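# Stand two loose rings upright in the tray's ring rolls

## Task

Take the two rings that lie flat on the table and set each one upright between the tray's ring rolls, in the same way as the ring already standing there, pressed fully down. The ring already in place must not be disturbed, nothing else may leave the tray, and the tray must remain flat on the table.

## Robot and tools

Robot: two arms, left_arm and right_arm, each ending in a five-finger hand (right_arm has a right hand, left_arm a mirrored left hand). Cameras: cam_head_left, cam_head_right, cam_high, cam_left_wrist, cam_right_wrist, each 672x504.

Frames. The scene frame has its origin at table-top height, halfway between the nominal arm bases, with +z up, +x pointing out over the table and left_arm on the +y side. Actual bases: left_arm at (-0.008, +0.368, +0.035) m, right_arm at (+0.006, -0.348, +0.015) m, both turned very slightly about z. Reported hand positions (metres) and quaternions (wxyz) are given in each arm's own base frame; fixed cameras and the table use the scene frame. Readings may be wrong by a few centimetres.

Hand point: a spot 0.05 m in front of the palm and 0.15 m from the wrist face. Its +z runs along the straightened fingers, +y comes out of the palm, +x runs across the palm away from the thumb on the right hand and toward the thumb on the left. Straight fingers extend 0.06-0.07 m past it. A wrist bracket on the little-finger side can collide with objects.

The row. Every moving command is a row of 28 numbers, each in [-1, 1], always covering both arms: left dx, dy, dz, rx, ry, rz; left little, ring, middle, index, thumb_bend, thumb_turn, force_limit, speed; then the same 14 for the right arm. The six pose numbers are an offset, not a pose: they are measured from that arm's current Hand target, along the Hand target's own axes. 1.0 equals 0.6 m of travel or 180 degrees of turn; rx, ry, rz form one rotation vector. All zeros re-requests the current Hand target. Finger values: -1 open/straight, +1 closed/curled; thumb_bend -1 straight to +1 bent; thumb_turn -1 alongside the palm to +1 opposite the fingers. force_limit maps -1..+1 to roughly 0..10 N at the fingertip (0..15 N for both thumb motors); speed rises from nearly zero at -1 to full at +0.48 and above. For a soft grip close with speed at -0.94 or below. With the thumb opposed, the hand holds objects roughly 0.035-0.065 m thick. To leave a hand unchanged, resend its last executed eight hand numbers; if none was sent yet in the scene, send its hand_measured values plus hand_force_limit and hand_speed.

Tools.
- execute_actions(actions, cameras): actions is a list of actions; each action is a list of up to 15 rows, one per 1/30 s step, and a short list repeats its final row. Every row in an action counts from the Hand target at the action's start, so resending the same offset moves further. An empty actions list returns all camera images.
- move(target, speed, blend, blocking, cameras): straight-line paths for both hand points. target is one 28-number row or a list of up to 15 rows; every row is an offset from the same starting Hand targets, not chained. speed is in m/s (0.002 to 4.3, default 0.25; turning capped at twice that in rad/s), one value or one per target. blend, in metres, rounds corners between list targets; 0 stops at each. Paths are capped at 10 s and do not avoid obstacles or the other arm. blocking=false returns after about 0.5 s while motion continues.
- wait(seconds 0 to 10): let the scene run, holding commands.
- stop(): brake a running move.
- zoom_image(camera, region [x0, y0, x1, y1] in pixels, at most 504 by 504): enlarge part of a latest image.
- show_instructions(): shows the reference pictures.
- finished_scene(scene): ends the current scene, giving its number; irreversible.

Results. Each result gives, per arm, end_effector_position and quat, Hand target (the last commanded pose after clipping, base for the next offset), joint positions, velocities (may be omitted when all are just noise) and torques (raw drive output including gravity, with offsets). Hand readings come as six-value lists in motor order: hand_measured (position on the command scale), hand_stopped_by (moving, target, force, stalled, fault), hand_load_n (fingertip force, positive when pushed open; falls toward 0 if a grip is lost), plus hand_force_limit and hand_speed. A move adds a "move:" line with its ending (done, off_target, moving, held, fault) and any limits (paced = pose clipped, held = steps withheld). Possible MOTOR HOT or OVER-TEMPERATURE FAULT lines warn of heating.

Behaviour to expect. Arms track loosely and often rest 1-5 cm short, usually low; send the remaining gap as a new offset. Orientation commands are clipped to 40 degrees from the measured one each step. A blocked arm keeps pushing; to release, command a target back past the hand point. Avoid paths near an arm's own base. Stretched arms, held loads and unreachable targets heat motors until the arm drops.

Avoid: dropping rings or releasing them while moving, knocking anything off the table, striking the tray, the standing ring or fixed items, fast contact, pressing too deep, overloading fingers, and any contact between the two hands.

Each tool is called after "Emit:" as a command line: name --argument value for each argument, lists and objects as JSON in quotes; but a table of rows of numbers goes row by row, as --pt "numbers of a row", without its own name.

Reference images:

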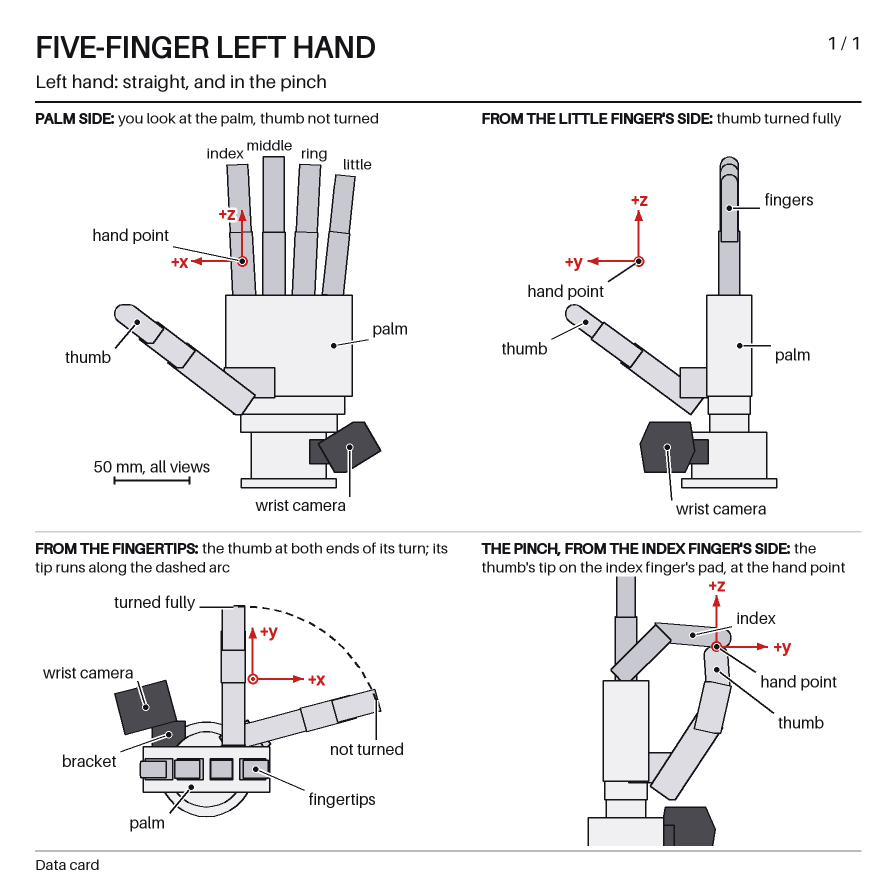

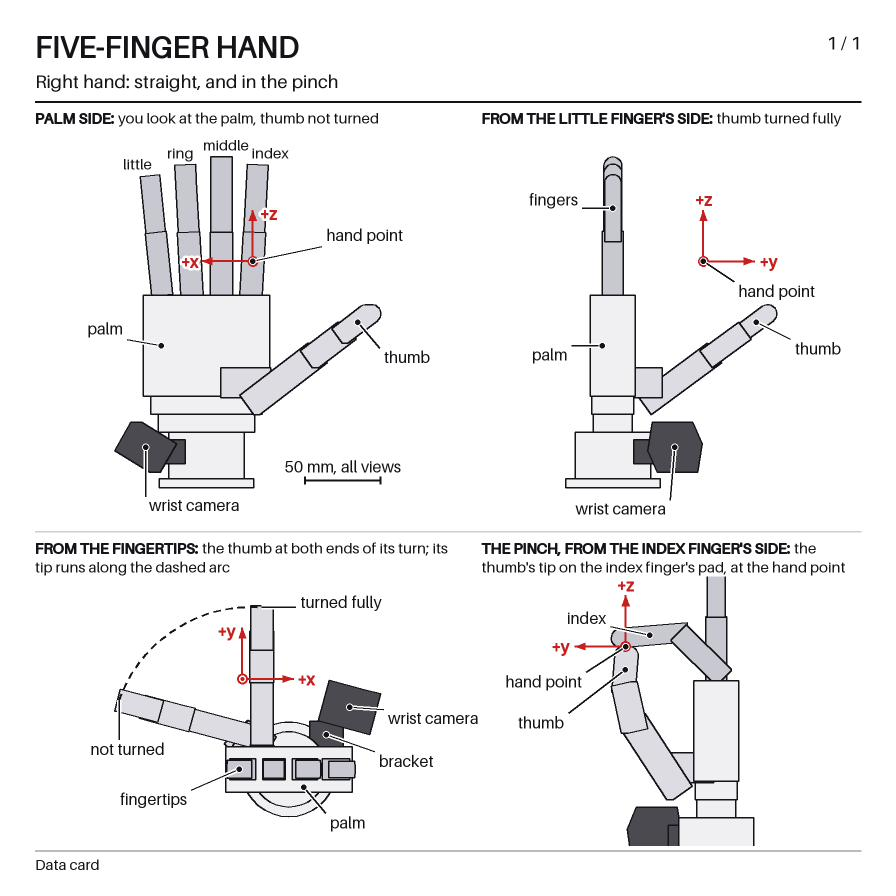

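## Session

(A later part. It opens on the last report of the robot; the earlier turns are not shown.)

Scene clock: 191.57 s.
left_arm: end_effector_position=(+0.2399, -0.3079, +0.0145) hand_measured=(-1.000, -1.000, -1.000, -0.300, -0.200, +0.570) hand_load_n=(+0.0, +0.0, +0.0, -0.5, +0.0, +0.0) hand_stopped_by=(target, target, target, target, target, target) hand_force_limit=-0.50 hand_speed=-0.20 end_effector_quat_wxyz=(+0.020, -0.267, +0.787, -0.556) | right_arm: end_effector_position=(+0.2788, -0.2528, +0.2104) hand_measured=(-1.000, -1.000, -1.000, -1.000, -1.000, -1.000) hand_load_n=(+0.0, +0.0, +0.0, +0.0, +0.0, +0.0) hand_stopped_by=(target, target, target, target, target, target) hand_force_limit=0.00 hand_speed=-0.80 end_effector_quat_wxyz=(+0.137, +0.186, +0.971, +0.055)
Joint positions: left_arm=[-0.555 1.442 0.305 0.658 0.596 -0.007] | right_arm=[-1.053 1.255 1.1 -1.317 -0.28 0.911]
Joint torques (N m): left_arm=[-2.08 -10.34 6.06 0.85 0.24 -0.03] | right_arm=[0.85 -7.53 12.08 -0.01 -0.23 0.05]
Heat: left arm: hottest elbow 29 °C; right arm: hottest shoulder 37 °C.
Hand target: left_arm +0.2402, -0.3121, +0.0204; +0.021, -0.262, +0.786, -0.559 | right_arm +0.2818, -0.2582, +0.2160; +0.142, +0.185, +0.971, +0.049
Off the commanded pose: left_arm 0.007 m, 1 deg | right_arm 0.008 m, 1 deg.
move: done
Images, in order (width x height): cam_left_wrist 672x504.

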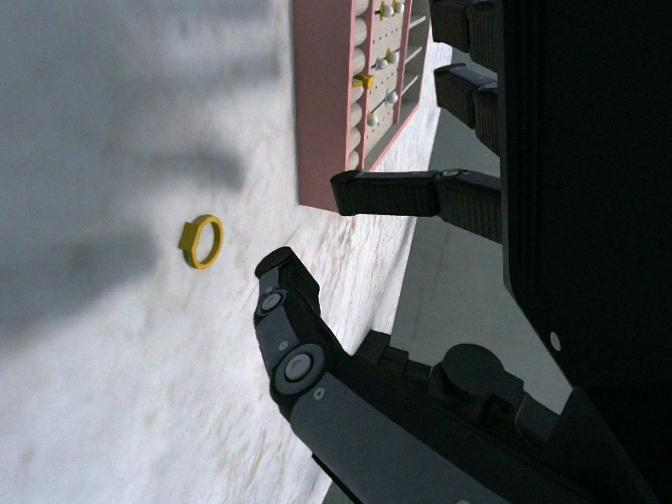

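Emit:
move --target '[0.0152,-0.0242,0.0011,0.0762,-0.2623,-0.1101, -1,-1,-1,-0.3,-0.2,0.57, -0.5,-0.2, 0,0,0,0,0,0, -1,-1,-1,-1,-1,-1, 0,-0.8]' --cameras '["cam_left_wrist","cam_high"]' --speed 0.2

Scene clock: 203.83 s.
left_arm: end_effector_position=(+0.2324, -0.2977, +0.0155) hand_measured=(-1.000, -1.000, -1.000, -0.300, -0.200, +0.570) hand_load_n=(+0.0, +0.0, +0.0, +0.0, +0.0, +0.0) hand_stopped_by=(target, target, target, target, target, target) hand_force_limit=-0.50 hand_speed=-0.20 end_effector_quat_wxyz=(-0.279, +0.583, -0.601, +0.470) | right_arm: end_effector_position=(+0.2788, -0.2528, +0.2104) hand_measured=(-1.000, -1.000, -1.000, -1.000, -1.000, -1.000) hand_load_n=(+0.0, +0.5, +0.0, +0.0, +0.0, +0.0) hand_stopped_by=(target, target, target, target, target, target) hand_force_limit=0.00 hand_speed=-0.80 end_effector_quat_wxyz=(+0.137, +0.186, +0.971, +0.055)
Joint positions: left_arm=[-1.162 1.282 0.243 0.425 -0.796 -0.702] | right_arm=[-1.053 1.255 1.1 -1.317 -0.28 0.911]
Joint torques (N m): left_arm=[-1.32 -8.12 9.85 0.95 -0.39 -0.13] | right_arm=[0.44 -7.36 12.05 0.06 -0.24 0.03]
Heat: left arm: hottest elbow 29 °C; right arm: hottest shoulder 37 °C.
Hand target: left_arm +0.2383, -0.3201, +0.0355; -0.268, +0.586, -0.587, +0.491 | right_arm +0.2818, -0.2582, +0.2160; +0.142, +0.185, +0.971, +0.049
Off the commanded pose: left_arm 0.031 m, 3 deg | right_arm 0.008 m, 1 deg.
move: off_target (left_arm)
Images, in order (width x height): cam_high 672x504, cam_left_wrist 672x504.

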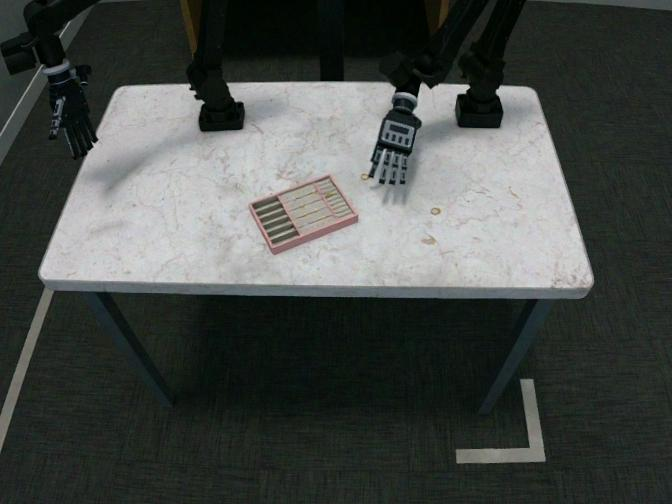

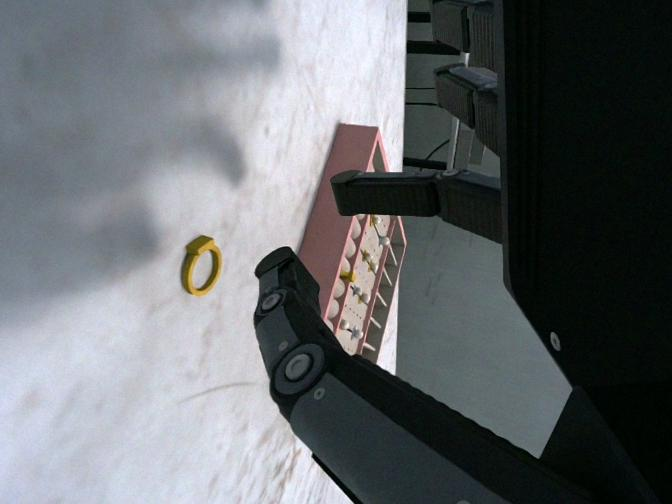

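Emit:
move --target '[0.0002,0.048,0.0192,0,0,0, -1,-1,-1,-0.3,-0.2,0.57, -0.5,-0.2, 0,0,0,0,0,0, -1,-1,-1,-1,-1,-1, 0,-0.8]' --cameras '["cam_left_wrist"]' --speed 0.1

Emit:
zoom_image --camera "cam_left_wrist" --region '[180, 150, 380, 350]'

Scene clock: 213.73 s.
left_arm: end_effector_position=(+0.2314, -0.3070, -0.0050) hand_measured=(-1.000, -1.000, -1.000, -0.300, -0.200, +0.570) hand_load_n=(+0.0, +0.0, +0.0, +0.0, +0.0, +0.0) hand_stopped_by=(target, target, target, target, target, target) hand_force_limit=-0.50 hand_speed=-0.20 end_effector_quat_wxyz=(-0.278, +0.584, -0.598, +0.473) | right_arm: end_effector_position=(+0.2788, -0.2528, +0.2104) hand_measured=(-1.000, -1.000, -1.000, -1.000, -1.000, -1.000) hand_load_n=(+0.0, +0.0, +0.0, +0.0, +0.0, +0.0) hand_stopped_by=(target, target, target, target, target, target) hand_force_limit=0.00 hand_speed=-0.80 end_effector_quat_wxyz=(+0.137, +0.186, +0.971, +0.055)
Joint positions: left_arm=[-1.181 1.424 0.247 0.558 -0.814 -0.72] | right_arm=[-1.053 1.255 1.1 -1.317 -0.28 0.911]
Joint torques (N m): left_arm=[-1.96 -6.24 8.12 2.28 -0.47 -0.11] | right_arm=[1.03 -7.3 12 0.17 -0.26 0.03]
Heat: left arm: hottest elbow 30 °C; right arm: hottest shoulder 37 °C.
Hand target: left_arm +0.2363, -0.3280, +0.0056; -0.268, +0.586, -0.587, +0.491 | right_arm +0.2818, -0.2582, +0.2160; +0.142, +0.185, +0.971, +0.049
Off the commanded pose: left_arm 0.024 m, 3 deg | right_arm 0.008 m, 1 deg.
move: off_target (left_arm)
Images, in order (width x height): cam_left_wrist 672x504.

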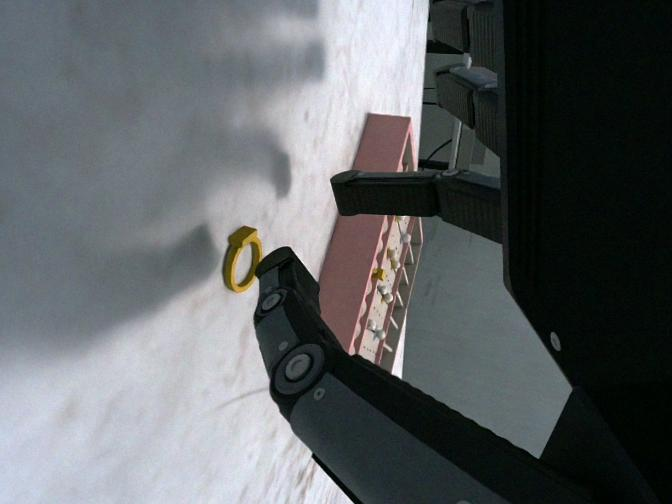

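Scaled by 2.520.

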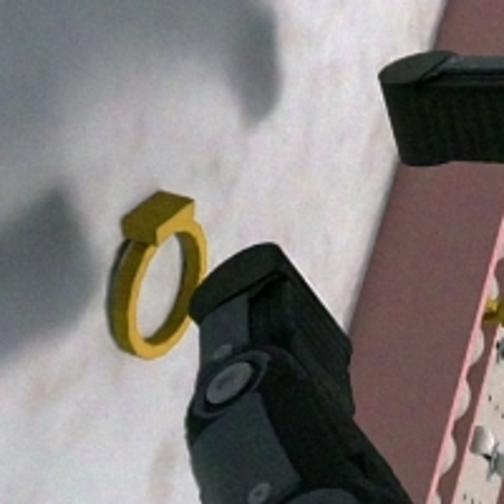

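Emit:
move --target '[-0.0052,0.0178,0.0075,0,0,0, -1,-1,-1,-0.3,-0.2,0.57, -0.5,-0.2, 0,0,0,0,0,0, -1,-1,-1,-1,-1,-1, 0,-0.8]' --cameras '["cam_left_wrist"]' --speed 0.1

Emit:
zoom_image --camera "cam_left_wrist" --region '[200, 150, 360, 310]'

Scene clock: 218.97 s.
left_arm: end_effector_position=(+0.2324, -0.3093, -0.0148) hand_measured=(-1.000, -1.000, -1.000, -0.300, -0.200, +0.570) hand_load_n=(+0.0, +0.0, +0.0, +0.0, +0.0, +0.0) hand_stopped_by=(target, target, target, target, target, target) hand_force_limit=-0.50 hand_speed=-0.20 end_effector_quat_wxyz=(-0.277, +0.584, -0.597, +0.475) | right_arm: end_effector_position=(+0.2788, -0.2528, +0.2104) hand_measured=(-1.000, -1.000, -1.000, -1.000, -1.000, -1.000) hand_load_n=(+0.0, +0.0, +0.0, +0.0, +0.0, +0.0) hand_stopped_by=(target, target, target, target, target, target) hand_force_limit=0.00 hand_speed=-0.80 end_effector_quat_wxyz=(+0.137, +0.186, +0.971, +0.055)
Joint positions: left_arm=[-1.181 1.491 0.247 0.629 -0.814 -0.72] | right_arm=[-1.053 1.255 1.1 -1.317 -0.28 0.911]
Joint torques (N m): left_arm=[-1.67 -6.77 7.17 2.06 -0.37 -0.1] | right_arm=[1.03 -7.53 12.04 -0.03 -0.21 0.04]
Heat: left arm: hottest elbow 30 °C; right arm: hottest shoulder 37 °C.
Hand target: left_arm +0.2364, -0.3280, -0.0063; -0.268, +0.586, -0.587, +0.491 | right_arm +0.2818, -0.2582, +0.2160; +0.142, +0.185, +0.971, +0.049
Off the commanded pose: left_arm 0.021 m, 2 deg | right_arm 0.008 m, 1 deg.
move: off_target (left_arm)
Images, in order (width x height): cam_left_wrist 672x504.

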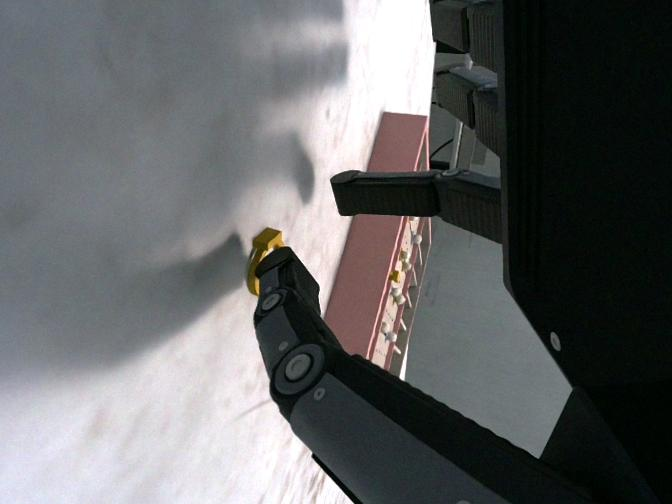

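Scaled by 3.150.

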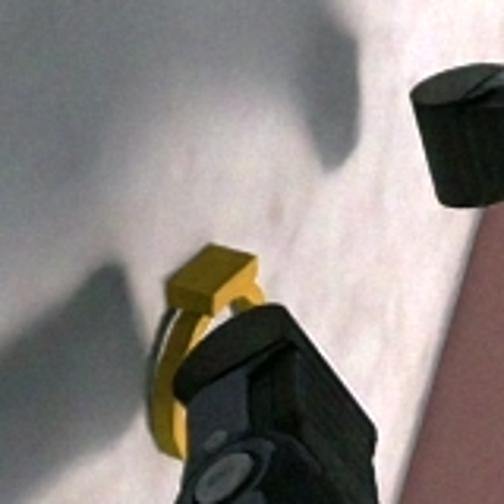

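Emit:
move --target '[-0.013,-0.0333,-0.0277,0,0,0, -1,-1,-1,-0.3,-0.2,0.57, -0.5,-0.2, 0,0,0,0,0,0, -1,-1,-1,-1,-1,-1, 0,-0.8]' --cameras '["cam_left_wrist"]' --speed 0.1

Scene clock: 224.17 s.
left_arm: end_effector_position=(+0.2329, -0.3105, +0.0117) hand_measured=(-1.000, -1.000, -1.000, -0.300, -0.200, +0.570) hand_load_n=(+0.0, -0.5, +0.0, +0.0, +0.0, +0.0) hand_stopped_by=(target, target, target, target, target, target) hand_force_limit=-0.50 hand_speed=-0.20 end_effector_quat_wxyz=(-0.272, +0.585, -0.588, +0.487) | right_arm: end_effector_position=(+0.2788, -0.2528, +0.2104) hand_measured=(-1.000, -1.000, -1.000, -1.000, -1.000, -1.000) hand_load_n=(+0.5, +0.5, +0.0, +0.0, +0.0, +0.0) hand_stopped_by=(target, target, target, target, target, target) hand_force_limit=0.00 hand_speed=-0.80 end_effector_quat_wxyz=(+0.137, +0.186, +0.971, +0.055)
Joint positions: left_arm=[-1.181 1.364 0.247 0.534 -0.814 -0.72] | right_arm=[-1.053 1.255 1.1 -1.317 -0.28 0.911]
Joint torques (N m): left_arm=[-1.85 -8.64 5.76 1.07 -0.18 -0.08] | right_arm=[0.56 -7.06 11.96 0.14 -0.22 0.03]
Heat: left arm: hottest elbow 30 °C; right arm: hottest shoulder 37 °C.
Hand target: left_arm +0.2314, -0.3128, +0.0155; -0.268, +0.586, -0.587, +0.491 | right_arm +0.2818, -0.2582, +0.2160; +0.142, +0.185, +0.971, +0.049
Off the commanded pose: left_arm 0.005 m, 1 deg | right_arm 0.008 m, 1 deg.
move: done
Images, in order (width x height): cam_left_wrist 672x504.

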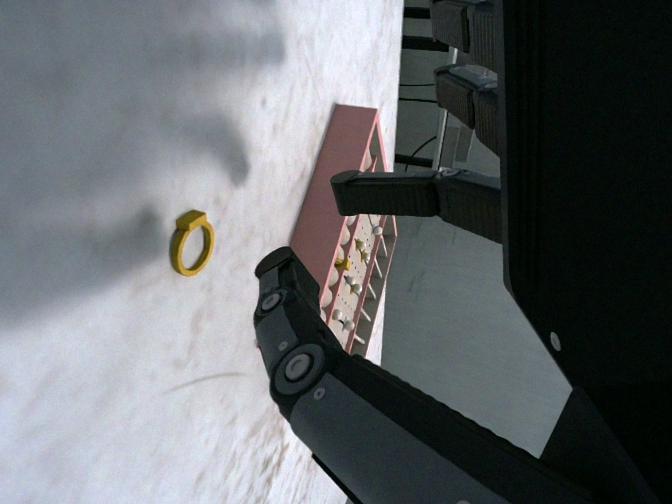

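Emit:
move --target '[-0.0268,-0.0008,-0.0167,0,0,0, -1,-1,-1,-0.3,-0.2,0.57, -0.5,-0.2, 0,0,0,0,0,0, -1,-1,-1,-1,-1,-1, 0,-0.8]' --cameras '["cam_left_wrist"]' --speed 0.1

Scene clock: 227.07 s.
left_arm: end_effector_position=(+0.2267, -0.2974, +0.0148) hand_measured=(-1.000, -1.000, -1.000, -0.300, -0.200, +0.570) hand_load_n=(+0.0, -0.5, +0.0, +0.0, +0.0, +0.0) hand_stopped_by=(target, target, target, target, target, target) hand_force_limit=-0.50 hand_speed=-0.20 end_effector_quat_wxyz=(-0.269, +0.585, -0.586, +0.491) | right_arm: end_effector_position=(+0.2788, -0.2528, +0.2104) hand_measured=(-1.000, -1.000, -1.000, -1.000, -1.000, -1.000) hand_load_n=(+0.0, +0.0, +0.0, +0.0, +0.0, +0.0) hand_stopped_by=(target, target, target, target, target, target) hand_force_limit=0.00 hand_speed=-0.80 end_effector_quat_wxyz=(+0.137, +0.186, +0.971, +0.055)
Joint positions: left_arm=[-1.181 1.308 0.206 0.53 -0.81 -0.72] | right_arm=[-1.053 1.255 1.1 -1.317 -0.28 0.911]
Joint torques (N m): left_arm=[-1.26 -7.36 5.12 1.22 -0.17 -0.04] | right_arm=[1.32 -7.59 12.11 0.16 -0.21 0.02]
Heat: left arm: hottest elbow 30 °C; right arm: hottest shoulder 37 °C.
Hand target: left_arm +0.2255, -0.2950, +0.0156; -0.268, +0.586, -0.587, +0.491 | right_arm +0.2818, -0.2582, +0.2160; +0.142, +0.185, +0.971, +0.049
Off the commanded pose: left_arm 0.003 m, 0 deg | right_arm 0.008 m, 1 deg.
move: done
Images, in order (width x height): cam_left_wrist 672x504.

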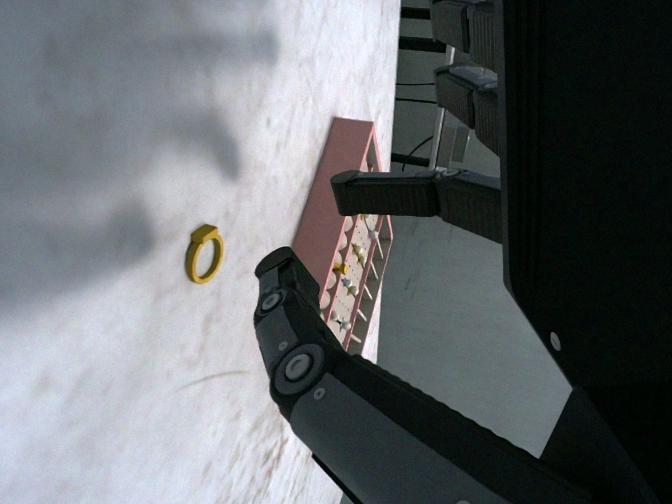

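Emit:
move --target '[-0.0104,0.0356,0.015,0,0,0, -1,-1,-1,-0.3,-0.2,0.57, -0.5,-0.2, 0,0,0,0,0,0, -1,-1,-1,-1,-1,-1, 0,-0.8]' --cameras '["cam_left_wrist"]' --speed 0.1

Emit:
zoom_image --camera "cam_left_wrist" --region '[200, 150, 360, 310]'

Scene clock: 229.60 s.
left_arm: end_effector_position=(+0.2265, -0.2967, -0.0055) hand_measured=(-1.000, -1.000, -1.000, -0.300, -0.200, +0.570) hand_load_n=(-0.5, +0.0, +0.0, +0.0, +0.0, +0.0) hand_stopped_by=(target, target, target, target, target, target) hand_force_limit=-0.50 hand_speed=-0.20 end_effector_quat_wxyz=(-0.269, +0.585, -0.587, +0.491) | right_arm: end_effector_position=(+0.2788, -0.2528, +0.2104) hand_measured=(-1.000, -1.000, -1.000, -1.000, -1.000, -1.000) hand_load_n=(+0.0, +0.5, +0.0, +0.0, +0.0, +0.0) hand_stopped_by=(target, target, target, target, target, target) hand_force_limit=0.00 hand_speed=-0.80 end_effector_quat_wxyz=(+0.137, +0.186, +0.971, +0.055)
Joint positions: left_arm=[-1.181 1.437 0.192 0.672 -0.81 -0.72] | right_arm=[-1.053 1.255 1.1 -1.317 -0.28 0.911]
Joint torques (N m): left_arm=[-0.56 -5.66 3.89 2.04 -0.17 -0.04] | right_arm=[1.08 -7.18 12.07 -0.02 -0.24 0.05]
Heat: left arm: hottest elbow 30 °C; right arm: hottest shoulder 37 °C.
Hand target: left_arm +0.2255, -0.2950, -0.0083; -0.268, +0.586, -0.587, +0.491 | right_arm +0.2818, -0.2582, +0.2160; +0.142, +0.185, +0.971, +0.049
Off the commanded pose: left_arm 0.004 m, 0 deg | right_arm 0.008 m, 1 deg.
move: done
Images, in order (width x height): cam_left_wrist 672x504.

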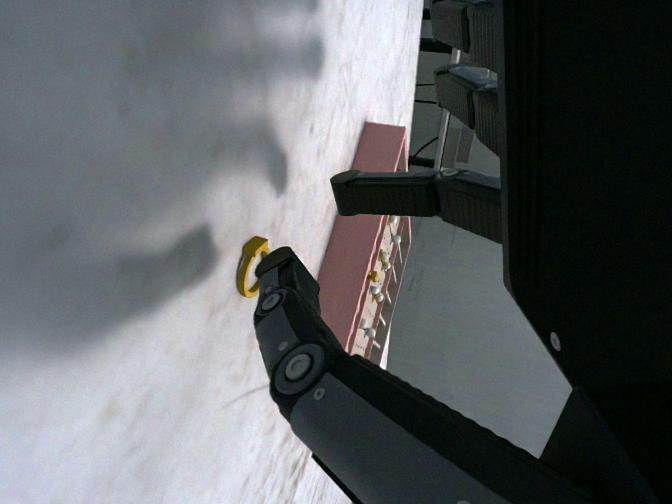

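Scaled by 3.150.

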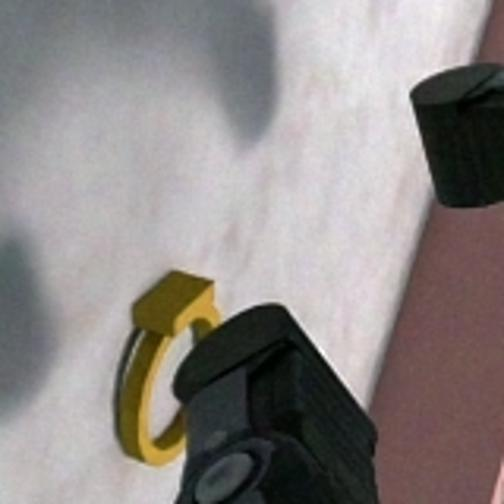

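Emit:
move --target '[-0.012,-0.0032,-0.0187,0,0,0, -1,-1,-1,-0.3,-0.2,0.57, -0.5,-0.2, 0,0,0,0,0,0, -1,-1,-1,-1,-1,-1, 0,-0.8]' --cameras '["cam_left_wrist"]' --speed 0.1

Emit:
zoom_image --camera "cam_left_wrist" --region '[200, 150, 360, 310]'

Scene clock: 234.47 s.
left_arm: end_effector_position=(+0.2213, -0.2847, -0.0061) hand_measured=(-1.000, -1.000, -1.000, -0.300, -0.200, +0.570) hand_load_n=(+0.0, +0.0, +0.0, -0.5, +0.5, +0.0) hand_stopped_by=(target, target, target, target, target, target) hand_force_limit=-0.50 hand_speed=-0.20 end_effector_quat_wxyz=(-0.272, +0.585, -0.588, +0.488) | right_arm: end_effector_position=(+0.2788, -0.2528, +0.2104) hand_measured=(-1.000, -1.000, -1.000, -1.000, -1.000, -1.000) hand_load_n=(+0.0, +0.0, +0.0, +0.0, +0.0, +0.0) hand_stopped_by=(target, target, target, target, target, target) hand_force_limit=0.00 hand_speed=-0.80 end_effector_quat_wxyz=(+0.137, +0.186, +0.971, +0.055)
Joint positions: left_arm=[-1.186 1.406 0.162 0.662 -0.819 -0.722] | right_arm=[-1.053 1.255 1.1 -1.317 -0.28 0.911]
Joint torques (N m): left_arm=[-1.85 -8.53 3.84 0.91 -0.38 -0.13] | right_arm=[0.97 -7.53 12.14 0.03 -0.22 0.04]
Heat: left arm: hottest elbow 30 °C; right arm: hottest shoulder 37 °C.
Hand target: left_arm +0.2175, -0.2848, -0.0045; -0.268, +0.586, -0.587, +0.491 | right_arm +0.2818, -0.2582, +0.2160; +0.142, +0.185, +0.971, +0.049
Off the commanded pose: left_arm 0.004 m, 1 deg | right_arm 0.008 m, 1 deg.
move: done
Images, in order (width x height): cam_left_wrist 672x504.

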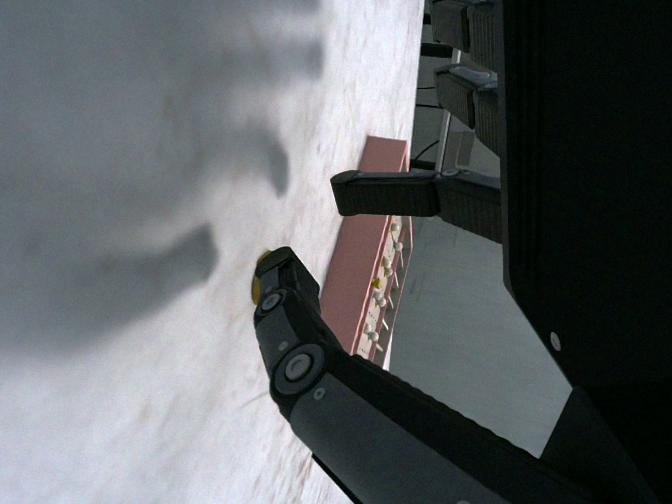

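Scaled by 3.150.

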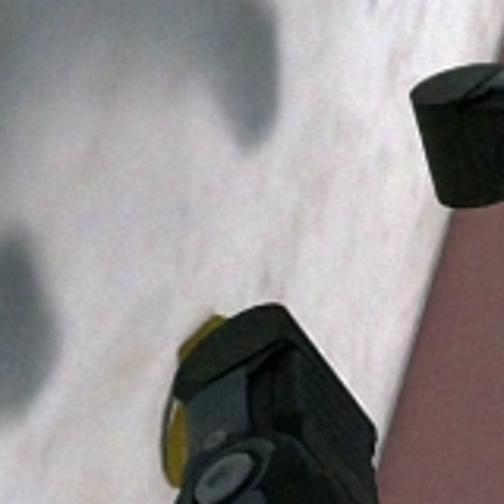

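Emit:
move --target '[0.0159,0.0028,0.0043,0,0,0, -1,-1,-1,-0.3,-0.2,0.57, -0.5,-0.2, 0,0,0,0,0,0, -1,-1,-1,-1,-1,-1, 0,-0.8]' --cameras '["cam_left_wrist"]' --speed 0.1

Emit:
zoom_image --camera "cam_left_wrist" --region '[200, 150, 360, 310]'

Scene clock: 240.33 s.
left_arm: end_effector_position=(+0.2173, -0.2845, -0.0083) hand_measured=(-1.000, -1.000, -1.000, -0.300, -0.200, +0.570) hand_load_n=(+0.0, +0.0, +0.0, +0.0, +0.0, +0.0) hand_stopped_by=(target, target, target, target, target, target) hand_force_limit=-0.50 hand_speed=-0.20 end_effector_quat_wxyz=(-0.274, +0.585, -0.590, +0.485) | right_arm: end_effector_position=(+0.2788, -0.2528, +0.2104) hand_measured=(-1.000, -1.000, -1.000, -1.000, -1.000, -1.000) hand_load_n=(+0.0, +0.0, +0.0, -0.5, +0.0, +0.0) hand_stopped_by=(target, target, target, target, target, target) hand_force_limit=0.00 hand_speed=-0.80 end_effector_quat_wxyz=(+0.137, +0.186, +0.971, +0.055)
Joint positions: left_arm=[-1.204 1.406 0.162 0.644 -0.833 -0.736] | right_arm=[-1.053 1.255 1.1 -1.317 -0.28 0.911]
Joint torques (N m): left_arm=[-1.96 -6.24 6.37 0.91 -0.38 -0.13] | right_arm=[0.85 -7.47 12.01 0.24 -0.25 0.05]
Heat: left arm: hottest elbow 30 °C; right arm: hottest shoulder 37 °C.
Hand target: left_arm +0.2175, -0.2948, -0.0044; -0.268, +0.586, -0.587, +0.491 | right_arm +0.2818, -0.2582, +0.2160; +0.142, +0.185, +0.971, +0.049
Off the commanded pose: left_arm 0.011 m, 1 deg | right_arm 0.008 m, 1 deg.
move: off_target (left_arm)
Images, in order (width x height): cam_left_wrist 672x504.

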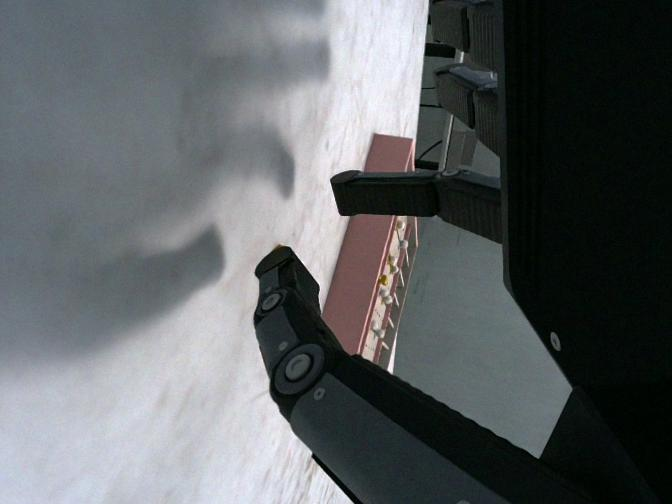

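Scaled by 3.150.

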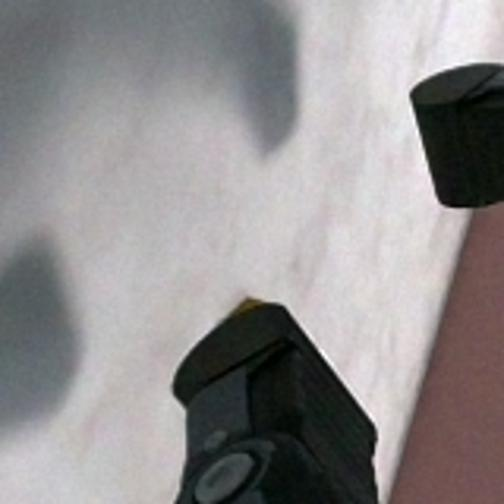

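Emit:
move --target '[0.0081,-0.0018,0.01,0,0,0, -1,-1,-1,-0.3,-0.2,0.57, -0.5,-0.2, 0,0,0,0,0,0, -1,-1,-1,-1,-1,-1, 0,-0.8]' --cameras '["cam_left_wrist"]' --speed 0.1

Emit:
zoom_image --camera "cam_left_wrist" --region '[200, 150, 360, 310]'

Scene clock: 243.43 s.
left_arm: end_effector_position=(+0.2173, -0.2866, -0.0091) hand_measured=(-1.000, -1.000, -1.000, -0.300, -0.200, +0.570) hand_load_n=(+0.0, +0.0, +0.0, +0.0, +0.0, +0.0) hand_stopped_by=(target, target, target, target, target, target) hand_force_limit=-0.50 hand_speed=-0.20 end_effector_quat_wxyz=(-0.272, +0.584, -0.591, +0.485) | right_arm: end_effector_position=(+0.2788, -0.2528, +0.2104) hand_measured=(-1.000, -1.000, -1.000, -1.000, -1.000, -1.000) hand_load_n=(+0.0, +0.0, +0.0, +0.0, -0.5, +0.5) hand_stopped_by=(target, target, target, target, target, target) hand_force_limit=0.00 hand_speed=-0.80 end_effector_quat_wxyz=(+0.137, +0.186, +0.971, +0.055)
Joint positions: left_arm=[-1.204 1.413 0.167 0.643 -0.829 -0.737] | right_arm=[-1.053 1.255 1.1 -1.317 -0.28 0.911]
Joint torques (N m): left_arm=[-1.2 -5.89 7.25 1.16 -0.21 -0.07] | right_arm=[0.62 -7.53 12.1 -0.06 -0.2 0.03]
Heat: left arm: hottest elbow 30 °C; right arm: hottest shoulder 37 °C.
Hand target: left_arm +0.2225, -0.3008, -0.0044; -0.268, +0.586, -0.587, +0.491 | right_arm +0.2818, -0.2582, +0.2160; +0.142, +0.185, +0.971, +0.049
Off the commanded pose: left_arm 0.016 m, 1 deg | right_arm 0.008 m, 1 deg.
move: off_target (left_arm)
Images, in order (width x height): cam_left_wrist 672x504.

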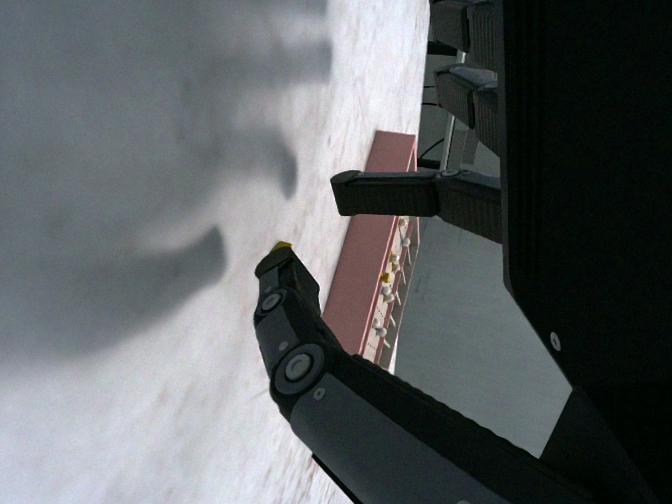

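Scaled by 3.150.

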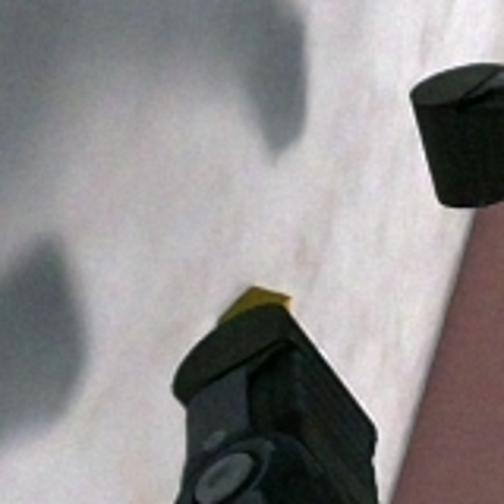

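Emit:
move --target '[0.0052,0.0045,0.0107,0,0,0, -1,-1,-1,-0.3,-0.2,0.57, -0.5,-0.2, 0,0,0,0,0,0, -1,-1,-1,-1,-1,-1, 0,-0.8]' --cameras '["cam_left_wrist"]' --speed 0.1

Emit:
zoom_image --camera "cam_left_wrist" --region '[200, 150, 360, 310]'

Scene clock: 248.27 s.
left_arm: end_effector_position=(+0.2177, -0.2910, -0.0163) hand_measured=(-1.000, -1.000, -1.000, -0.300, -0.200, +0.570) hand_load_n=(+0.0, +0.0, -0.5, +0.0, +0.0, +0.0) hand_stopped_by=(target, target, target, target, target, target) hand_force_limit=-0.50 hand_speed=-0.20 end_effector_quat_wxyz=(-0.272, +0.583, -0.598, +0.479) | right_arm: end_effector_position=(+0.2788, -0.2528, +0.2104) hand_measured=(-1.000, -1.000, -1.000, -1.000, -1.000, -1.000) hand_load_n=(+0.0, +0.0, +0.0, +0.0, +0.0, +0.0) hand_stopped_by=(target, target, target, target, target, target) hand_force_limit=0.00 hand_speed=-0.80 end_effector_quat_wxyz=(+0.137, +0.186, +0.971, +0.055)
Joint positions: left_arm=[-1.204 1.453 0.182 0.653 -0.822 -0.737] | right_arm=[-1.053 1.255 1.1 -1.317 -0.28 0.911]
Joint torques (N m): left_arm=[-1.03 -5.66 7.08 2.1 -0.18 0.01] | right_arm=[0.38 -7.41 11.97 0.14 -0.25 0.04]
Heat: left arm: hottest elbow 30 °C; right arm: hottest shoulder 37 °C.
Hand target: left_arm +0.2265, -0.3060, -0.0084; -0.268, +0.586, -0.587, +0.491 | right_arm +0.2818, -0.2582, +0.2160; +0.142, +0.185, +0.971, +0.049
Off the commanded pose: left_arm 0.019 m, 2 deg | right_arm 0.008 m, 1 deg.
move: off_target (left_arm)
Images, in order (width x height): cam_left_wrist 672x504.

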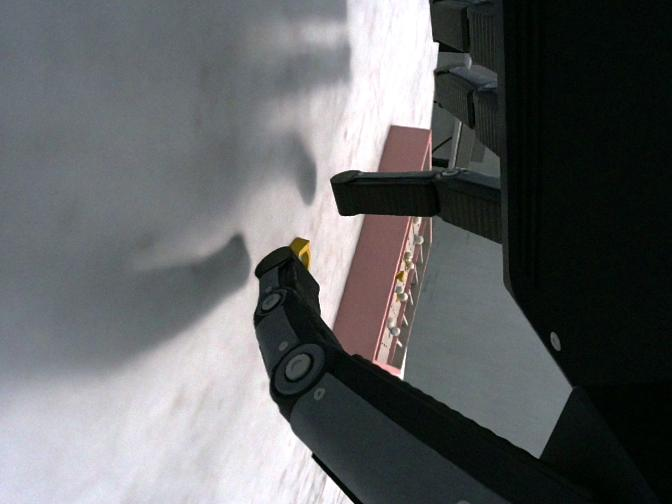

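Scaled by 3.150.

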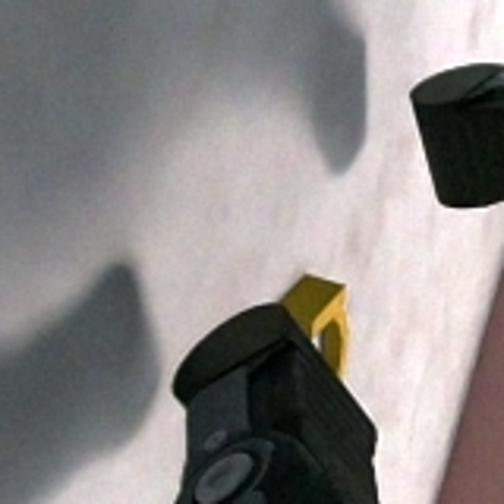

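Emit:
move --target '[-0.0013,0.0005,0.0112,0,0,0, -1,-1,-1,-0.3,-0.2,0.57, -0.5,-0.2, 0,0,0,0,0,0, -1,-1,-1,-1,-1,-1, 0,-0.8]' --cameras '["cam_left_wrist"]' --speed 0.1

Emit:
zoom_image --camera "cam_left_wrist" --region '[200, 150, 360, 310]'

Scene clock: 251.43 s.
left_arm: end_effector_position=(+0.2228, -0.2941, -0.0183) hand_measured=(-1.000, -1.000, -1.000, -0.300, -0.200, +0.570) hand_load_n=(+0.0, +0.0, +0.0, +0.0, +0.0, +0.0) hand_stopped_by=(target, target, target, target, target, target) hand_force_limit=-0.50 hand_speed=-0.20 end_effector_quat_wxyz=(-0.269, +0.585, -0.595, +0.480) | right_arm: end_effector_position=(+0.2788, -0.2528, +0.2104) hand_measured=(-1.000, -1.000, -1.000, -1.000, -1.000, -1.000) hand_load_n=(+0.0, +0.0, +0.0, +0.0, +0.0, +0.0) hand_stopped_by=(target, target, target, target, target, target) hand_force_limit=0.00 hand_speed=-0.80 end_effector_quat_wxyz=(+0.137, +0.186, +0.971, +0.055)
Joint positions: left_arm=[-1.185 1.484 0.19 0.689 -0.804 -0.728] | right_arm=[-1.053 1.255 1.1 -1.317 -0.28 0.911]
Joint torques (N m): left_arm=[0.21 -5.77 6.56 2.06 -0.17 0.11] | right_arm=[0.85 -7.59 12.03 0.09 -0.23 0]
Heat: left arm: hottest elbow 29 °C; right arm: hottest shoulder 37 °C.
Hand target: left_arm +0.2324, -0.3072, -0.0113; -0.268, +0.586, -0.587, +0.491 | right_arm +0.2818, -0.2582, +0.2160; +0.142, +0.185, +0.971, +0.049
Off the commanded pose: left_arm 0.018 m, 2 deg | right_arm 0.008 m, 1 deg.
move: off_target (left_arm)
Images, in order (width x height): cam_left_wrist 672x504.

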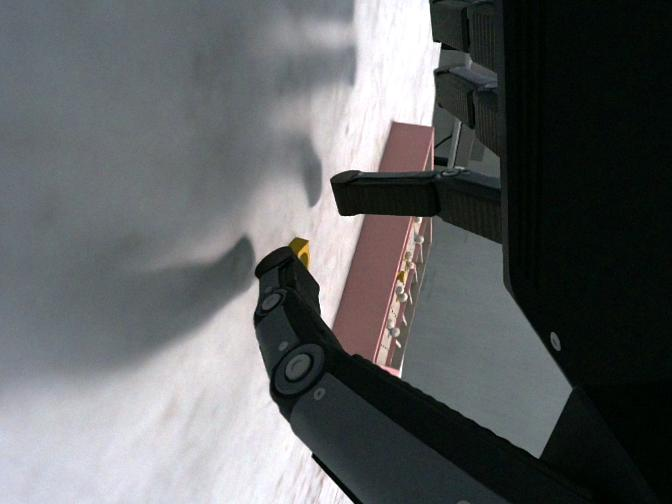

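Scaled by 3.150.

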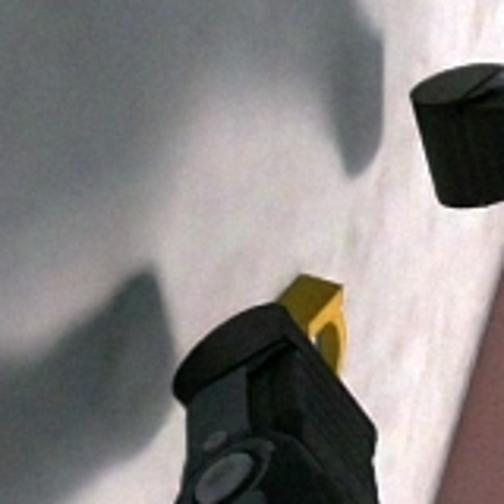

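Emit:
move --target '[-0.0017,0.0059,0.0025,0,0,0, -1,-1,-1,-0.3,-0.2,0.57, -0.5,-0.2, 0,0,0,0,0,0, -1,-1,-1,-1,-1,-1, 0,-0.8]' --cameras '["cam_left_wrist"]' --speed 0.1

Emit:
zoom_image --camera "cam_left_wrist" --region '[200, 150, 360, 310]'

Scene clock: 255.13 s.
left_arm: end_effector_position=(+0.2230, -0.2945, -0.0218) hand_measured=(-1.000, -1.000, -1.000, -0.300, -0.200, +0.570) hand_load_n=(+0.0, +0.0, +0.0, +0.0, +0.0, +0.0) hand_stopped_by=(target, target, target, target, target, target) hand_force_limit=-0.50 hand_speed=-0.20 end_effector_quat_wxyz=(-0.269, +0.585, -0.595, +0.481) | right_arm: end_effector_position=(+0.2788, -0.2528, +0.2104) hand_measured=(-1.000, -1.000, -1.000, -1.000, -1.000, -1.000) hand_load_n=(+0.0, +0.0, +0.0, +0.0, +0.0, +0.0) hand_stopped_by=(target, target, target, target, target, target) hand_force_limit=0.00 hand_speed=-0.80 end_effector_quat_wxyz=(+0.137, +0.186, +0.971, +0.055)
Joint positions: left_arm=[-1.185 1.51 0.19 0.717 -0.804 -0.728] | right_arm=[-1.053 1.255 1.1 -1.317 -0.28 0.911]
Joint torques (N m): left_arm=[0.79 -6.01 6.37 1.99 -0.16 0.05] | right_arm=[0.56 -7.82 11.9 0.09 -0.24 0.07]
Heat: left arm: hottest elbow 29 °C; right arm: hottest elbow 38 °C.
Hand target: left_arm +0.2324, -0.3073, -0.0152; -0.268, +0.585, -0.587, +0.491 | right_arm +0.2818, -0.2582, +0.2160; +0.142, +0.185, +0.971, +0.049
Off the commanded pose: left_arm 0.017 m, 2 deg | right_arm 0.008 m, 1 deg.
move: off_target (left_arm)
Images, in order (width x height): cam_left_wrist 672x504.

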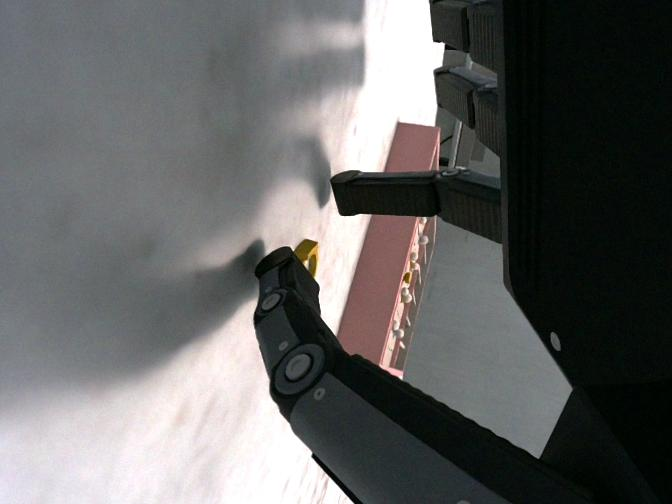

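Scaled by 3.150.

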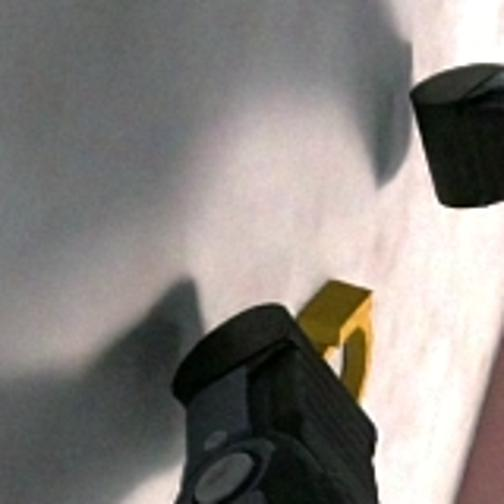

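Emit:
move --target '[0,0,0,0,0,0, -1,-1,-1,0.5,-0.2,0.57, -0.4,-0.9, 0,0,0,0,0,0, -1,-1,-1,-1,-1,-1, 0,-0.8]' --cameras '["cam_left_wrist"]' --speed 0.1

Emit:
zoom_image --camera "cam_left_wrist" --region '[200, 150, 360, 310]'

Scene clock: 259.83 s.
left_arm: end_effector_position=(+0.2238, -0.2957, -0.0208) hand_measured=(-1.000, -1.000, -1.000, +0.266, -0.200, +0.570) hand_load_n=(+0.0, +0.0, +0.0, +4.5, +0.5, -0.5) hand_stopped_by=(target, target, target, force, target, target) hand_force_limit=-0.40 hand_speed=-0.90 end_effector_quat_wxyz=(-0.268, +0.585, -0.594, +0.483) | right_arm: end_effector_position=(+0.2788, -0.2528, +0.2104) hand_measured=(-1.000, -1.000, -1.000, -1.000, -1.000, -1.000) hand_load_n=(+0.0, +0.0, +0.0, +0.0, +0.0, +0.0) hand_stopped_by=(target, target, target, target, target, target) hand_force_limit=0.00 hand_speed=-0.80 end_effector_quat_wxyz=(+0.137, +0.186, +0.971, +0.055)
Joint positions: left_arm=[-1.184 1.511 0.191 0.721 -0.804 -0.728] | right_arm=[-1.053 1.255 1.1 -1.317 -0.28 0.911]
Joint torques (N m): left_arm=[0.56 -6.42 6.17 1.91 -0.16 0.08] | right_arm=[1.03 -7.47 12.07 0.21 -0.22 0.01]
Heat: left arm: hottest elbow 29 °C; right arm: hottest elbow 38 °C.
Hand target: left_arm +0.2324, -0.3071, -0.0154; -0.268, +0.586, -0.587, +0.491 | right_arm +0.2818, -0.2582, +0.2160; +0.142, +0.185, +0.971, +0.049
Off the commanded pose: left_arm 0.015 m, 1 deg | right_arm 0.008 m, 1 deg.
move: off_target (left_arm)
Images, in order (width x height): cam_left_wrist 672x504.

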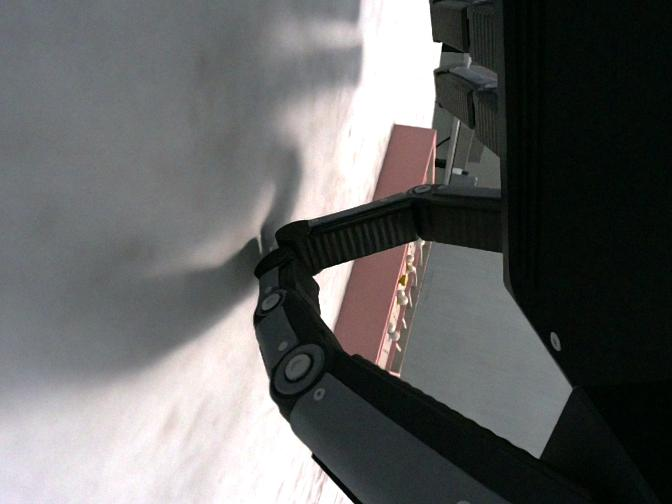

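Scaled by 3.150.

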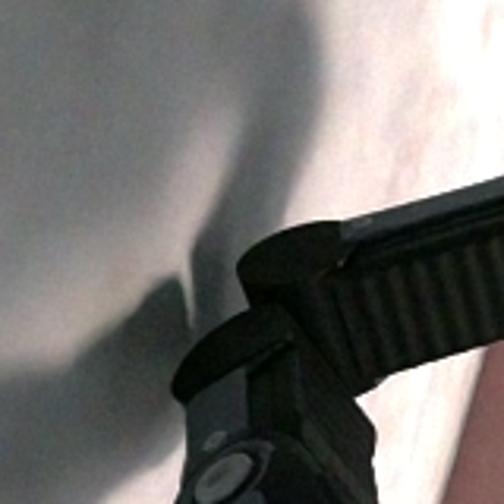

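Emit:
move --target '[0,0,0,0,0,0, -1,-1,-1,-0.3,-0.2,0.57, -0.4,-0.2, 0,0,0,0,0,0, -1,-1,-1,-1,-1,-1, 0,-0.8]' --cameras '["cam_left_wrist"]' --speed 0.1

Emit:
zoom_image --camera "cam_left_wrist" --region '[200, 150, 360, 310]'

Scene clock: 262.07 s.
left_arm: end_effector_position=(+0.2238, -0.2957, -0.0207) hand_measured=(-1.000, -1.000, -1.000, -0.300, -0.200, +0.570) hand_load_n=(+0.0, -0.5, +0.0, +0.0, +0.0, +0.0) hand_stopped_by=(target, target, target, target, target, target) hand_force_limit=-0.40 hand_speed=-0.20 end_effector_quat_wxyz=(-0.268, +0.585, -0.594, +0.483) | right_arm: end_effector_position=(+0.2788, -0.2528, +0.2104) hand_measured=(-1.000, -1.000, -1.000, -1.000, -1.000, -1.000) hand_load_n=(+0.0, +0.0, +0.0, +0.0, +0.0, +0.0) hand_stopped_by=(target, target, target, target, target, target) hand_force_limit=0.00 hand_speed=-0.80 end_effector_quat_wxyz=(+0.137, +0.186, +0.971, +0.055)
Joint positions: left_arm=[-1.184 1.511 0.191 0.722 -0.804 -0.727] | right_arm=[-1.053 1.255 1.1 -1.317 -0.28 0.911]
Joint torques (N m): left_arm=[-0.21 -6.48 6.41 2.09 -0.25 0.05] | right_arm=[0.62 -7.06 12 -0.02 -0.24 0.03]
Heat: left arm: hottest elbow 29 °C; right arm: hottest elbow 38 °C.
Hand target: left_arm +0.2324, -0.3071, -0.0153; -0.268, +0.586, -0.587, +0.491 | right_arm +0.2818, -0.2582, +0.2160; +0.142, +0.185, +0.971, +0.049
Off the commanded pose: left_arm 0.015 m, 1 deg | right_arm 0.008 m, 1 deg.
move: off_target (left_arm)
Images, in order (width x height): cam_left_wrist 672x504.

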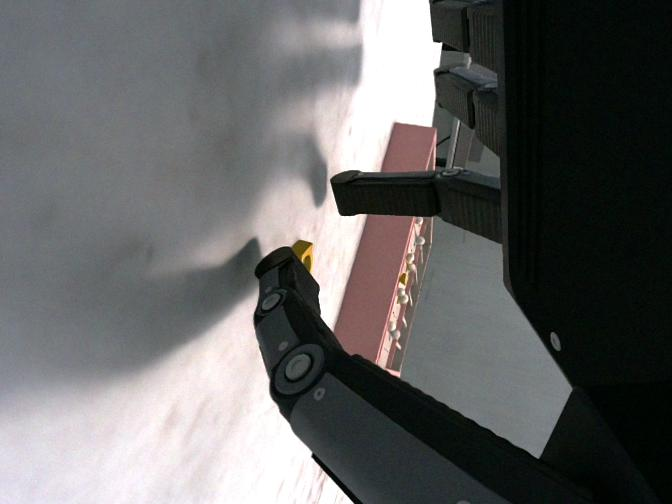

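Scaled by 3.150.

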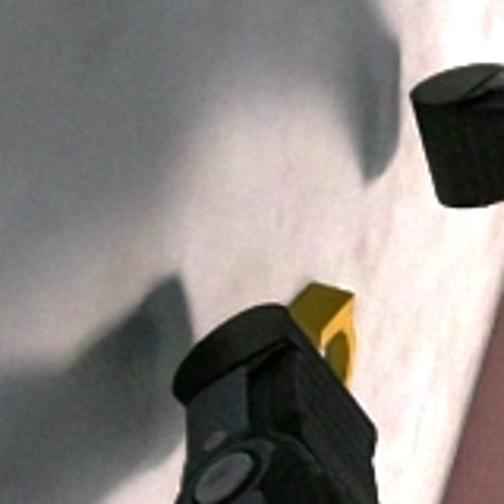

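Emit:
move --target '[-0.0026,0.0089,0.0037,0,0,0, -1,-1,-1,-0.3,-0.2,0.57, -0.4,-0.2, 0,0,0,0,0,0, -1,-1,-1,-1,-1,-1, 0,-0.8]' --cameras '["cam_left_wrist"]' --speed 0.1

Emit:
zoom_image --camera "cam_left_wrist" --region '[200, 150, 360, 310]'

Scene clock: 271.20 s.
left_arm: end_effector_position=(+0.2245, -0.2974, -0.0235) hand_measured=(-1.000, -1.000, -1.000, -0.300, -0.200, +0.570) hand_load_n=(+0.0, -0.5, +0.0, +0.0, -1.5, +0.0) hand_stopped_by=(target, target, target, target, target, target) hand_force_limit=-0.40 hand_speed=-0.20 end_effector_quat_wxyz=(-0.267, +0.586, -0.591, +0.486) | right_arm: end_effector_position=(+0.2788, -0.2528, +0.2104) hand_measured=(-1.000, -1.000, -1.000, -1.000, -1.000, -1.000) hand_load_n=(+0.0, +0.0, +0.0, +0.0, +0.0, +0.0) hand_stopped_by=(target, target, target, target, target, target) hand_force_limit=0.00 hand_speed=-0.80 end_effector_quat_wxyz=(+0.137, +0.186, +0.971, +0.055)
Joint positions: left_arm=[-1.184 1.543 0.191 0.764 -0.804 -0.727] | right_arm=[-1.053 1.255 1.1 -1.317 -0.28 0.911]
Joint torques (N m): left_arm=[0.09 -6.77 5.72 1.94 -0.22 0.06] | right_arm=[0.79 -6.89 12 0.02 -0.27 0.05]
Heat: left arm: hottest elbow 30 °C; right arm: hottest elbow 38 °C.
Hand target: left_arm +0.2324, -0.3071, -0.0214; -0.268, +0.586, -0.587, +0.491 | right_arm +0.2818, -0.2582, +0.2160; +0.142, +0.185, +0.971, +0.049
Off the commanded pose: left_arm 0.013 m, 1 deg | right_arm 0.008 m, 1 deg.
move: off_target (left_arm)
Images, in order (width x height): cam_left_wrist 672x504.

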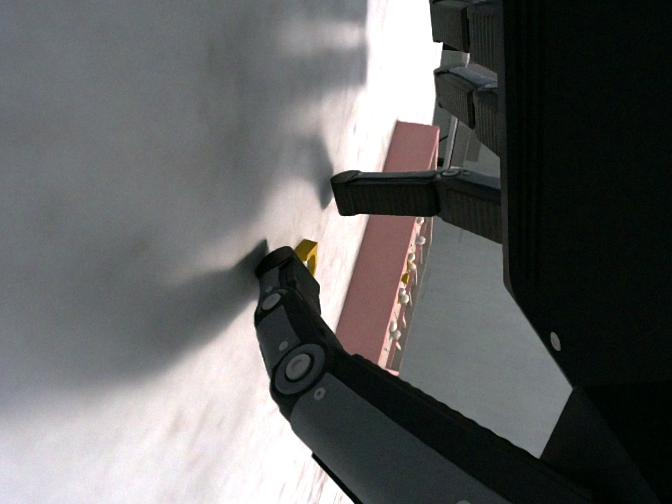

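Scaled by 3.150.

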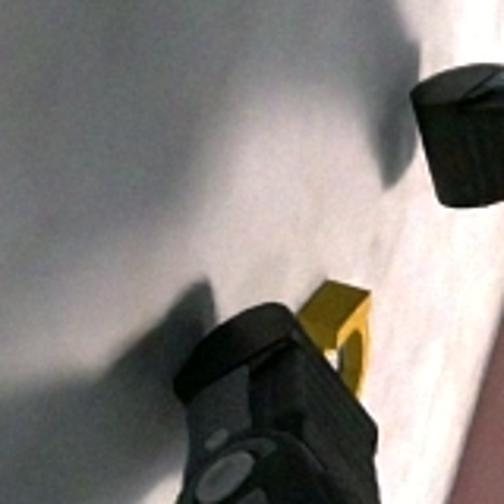

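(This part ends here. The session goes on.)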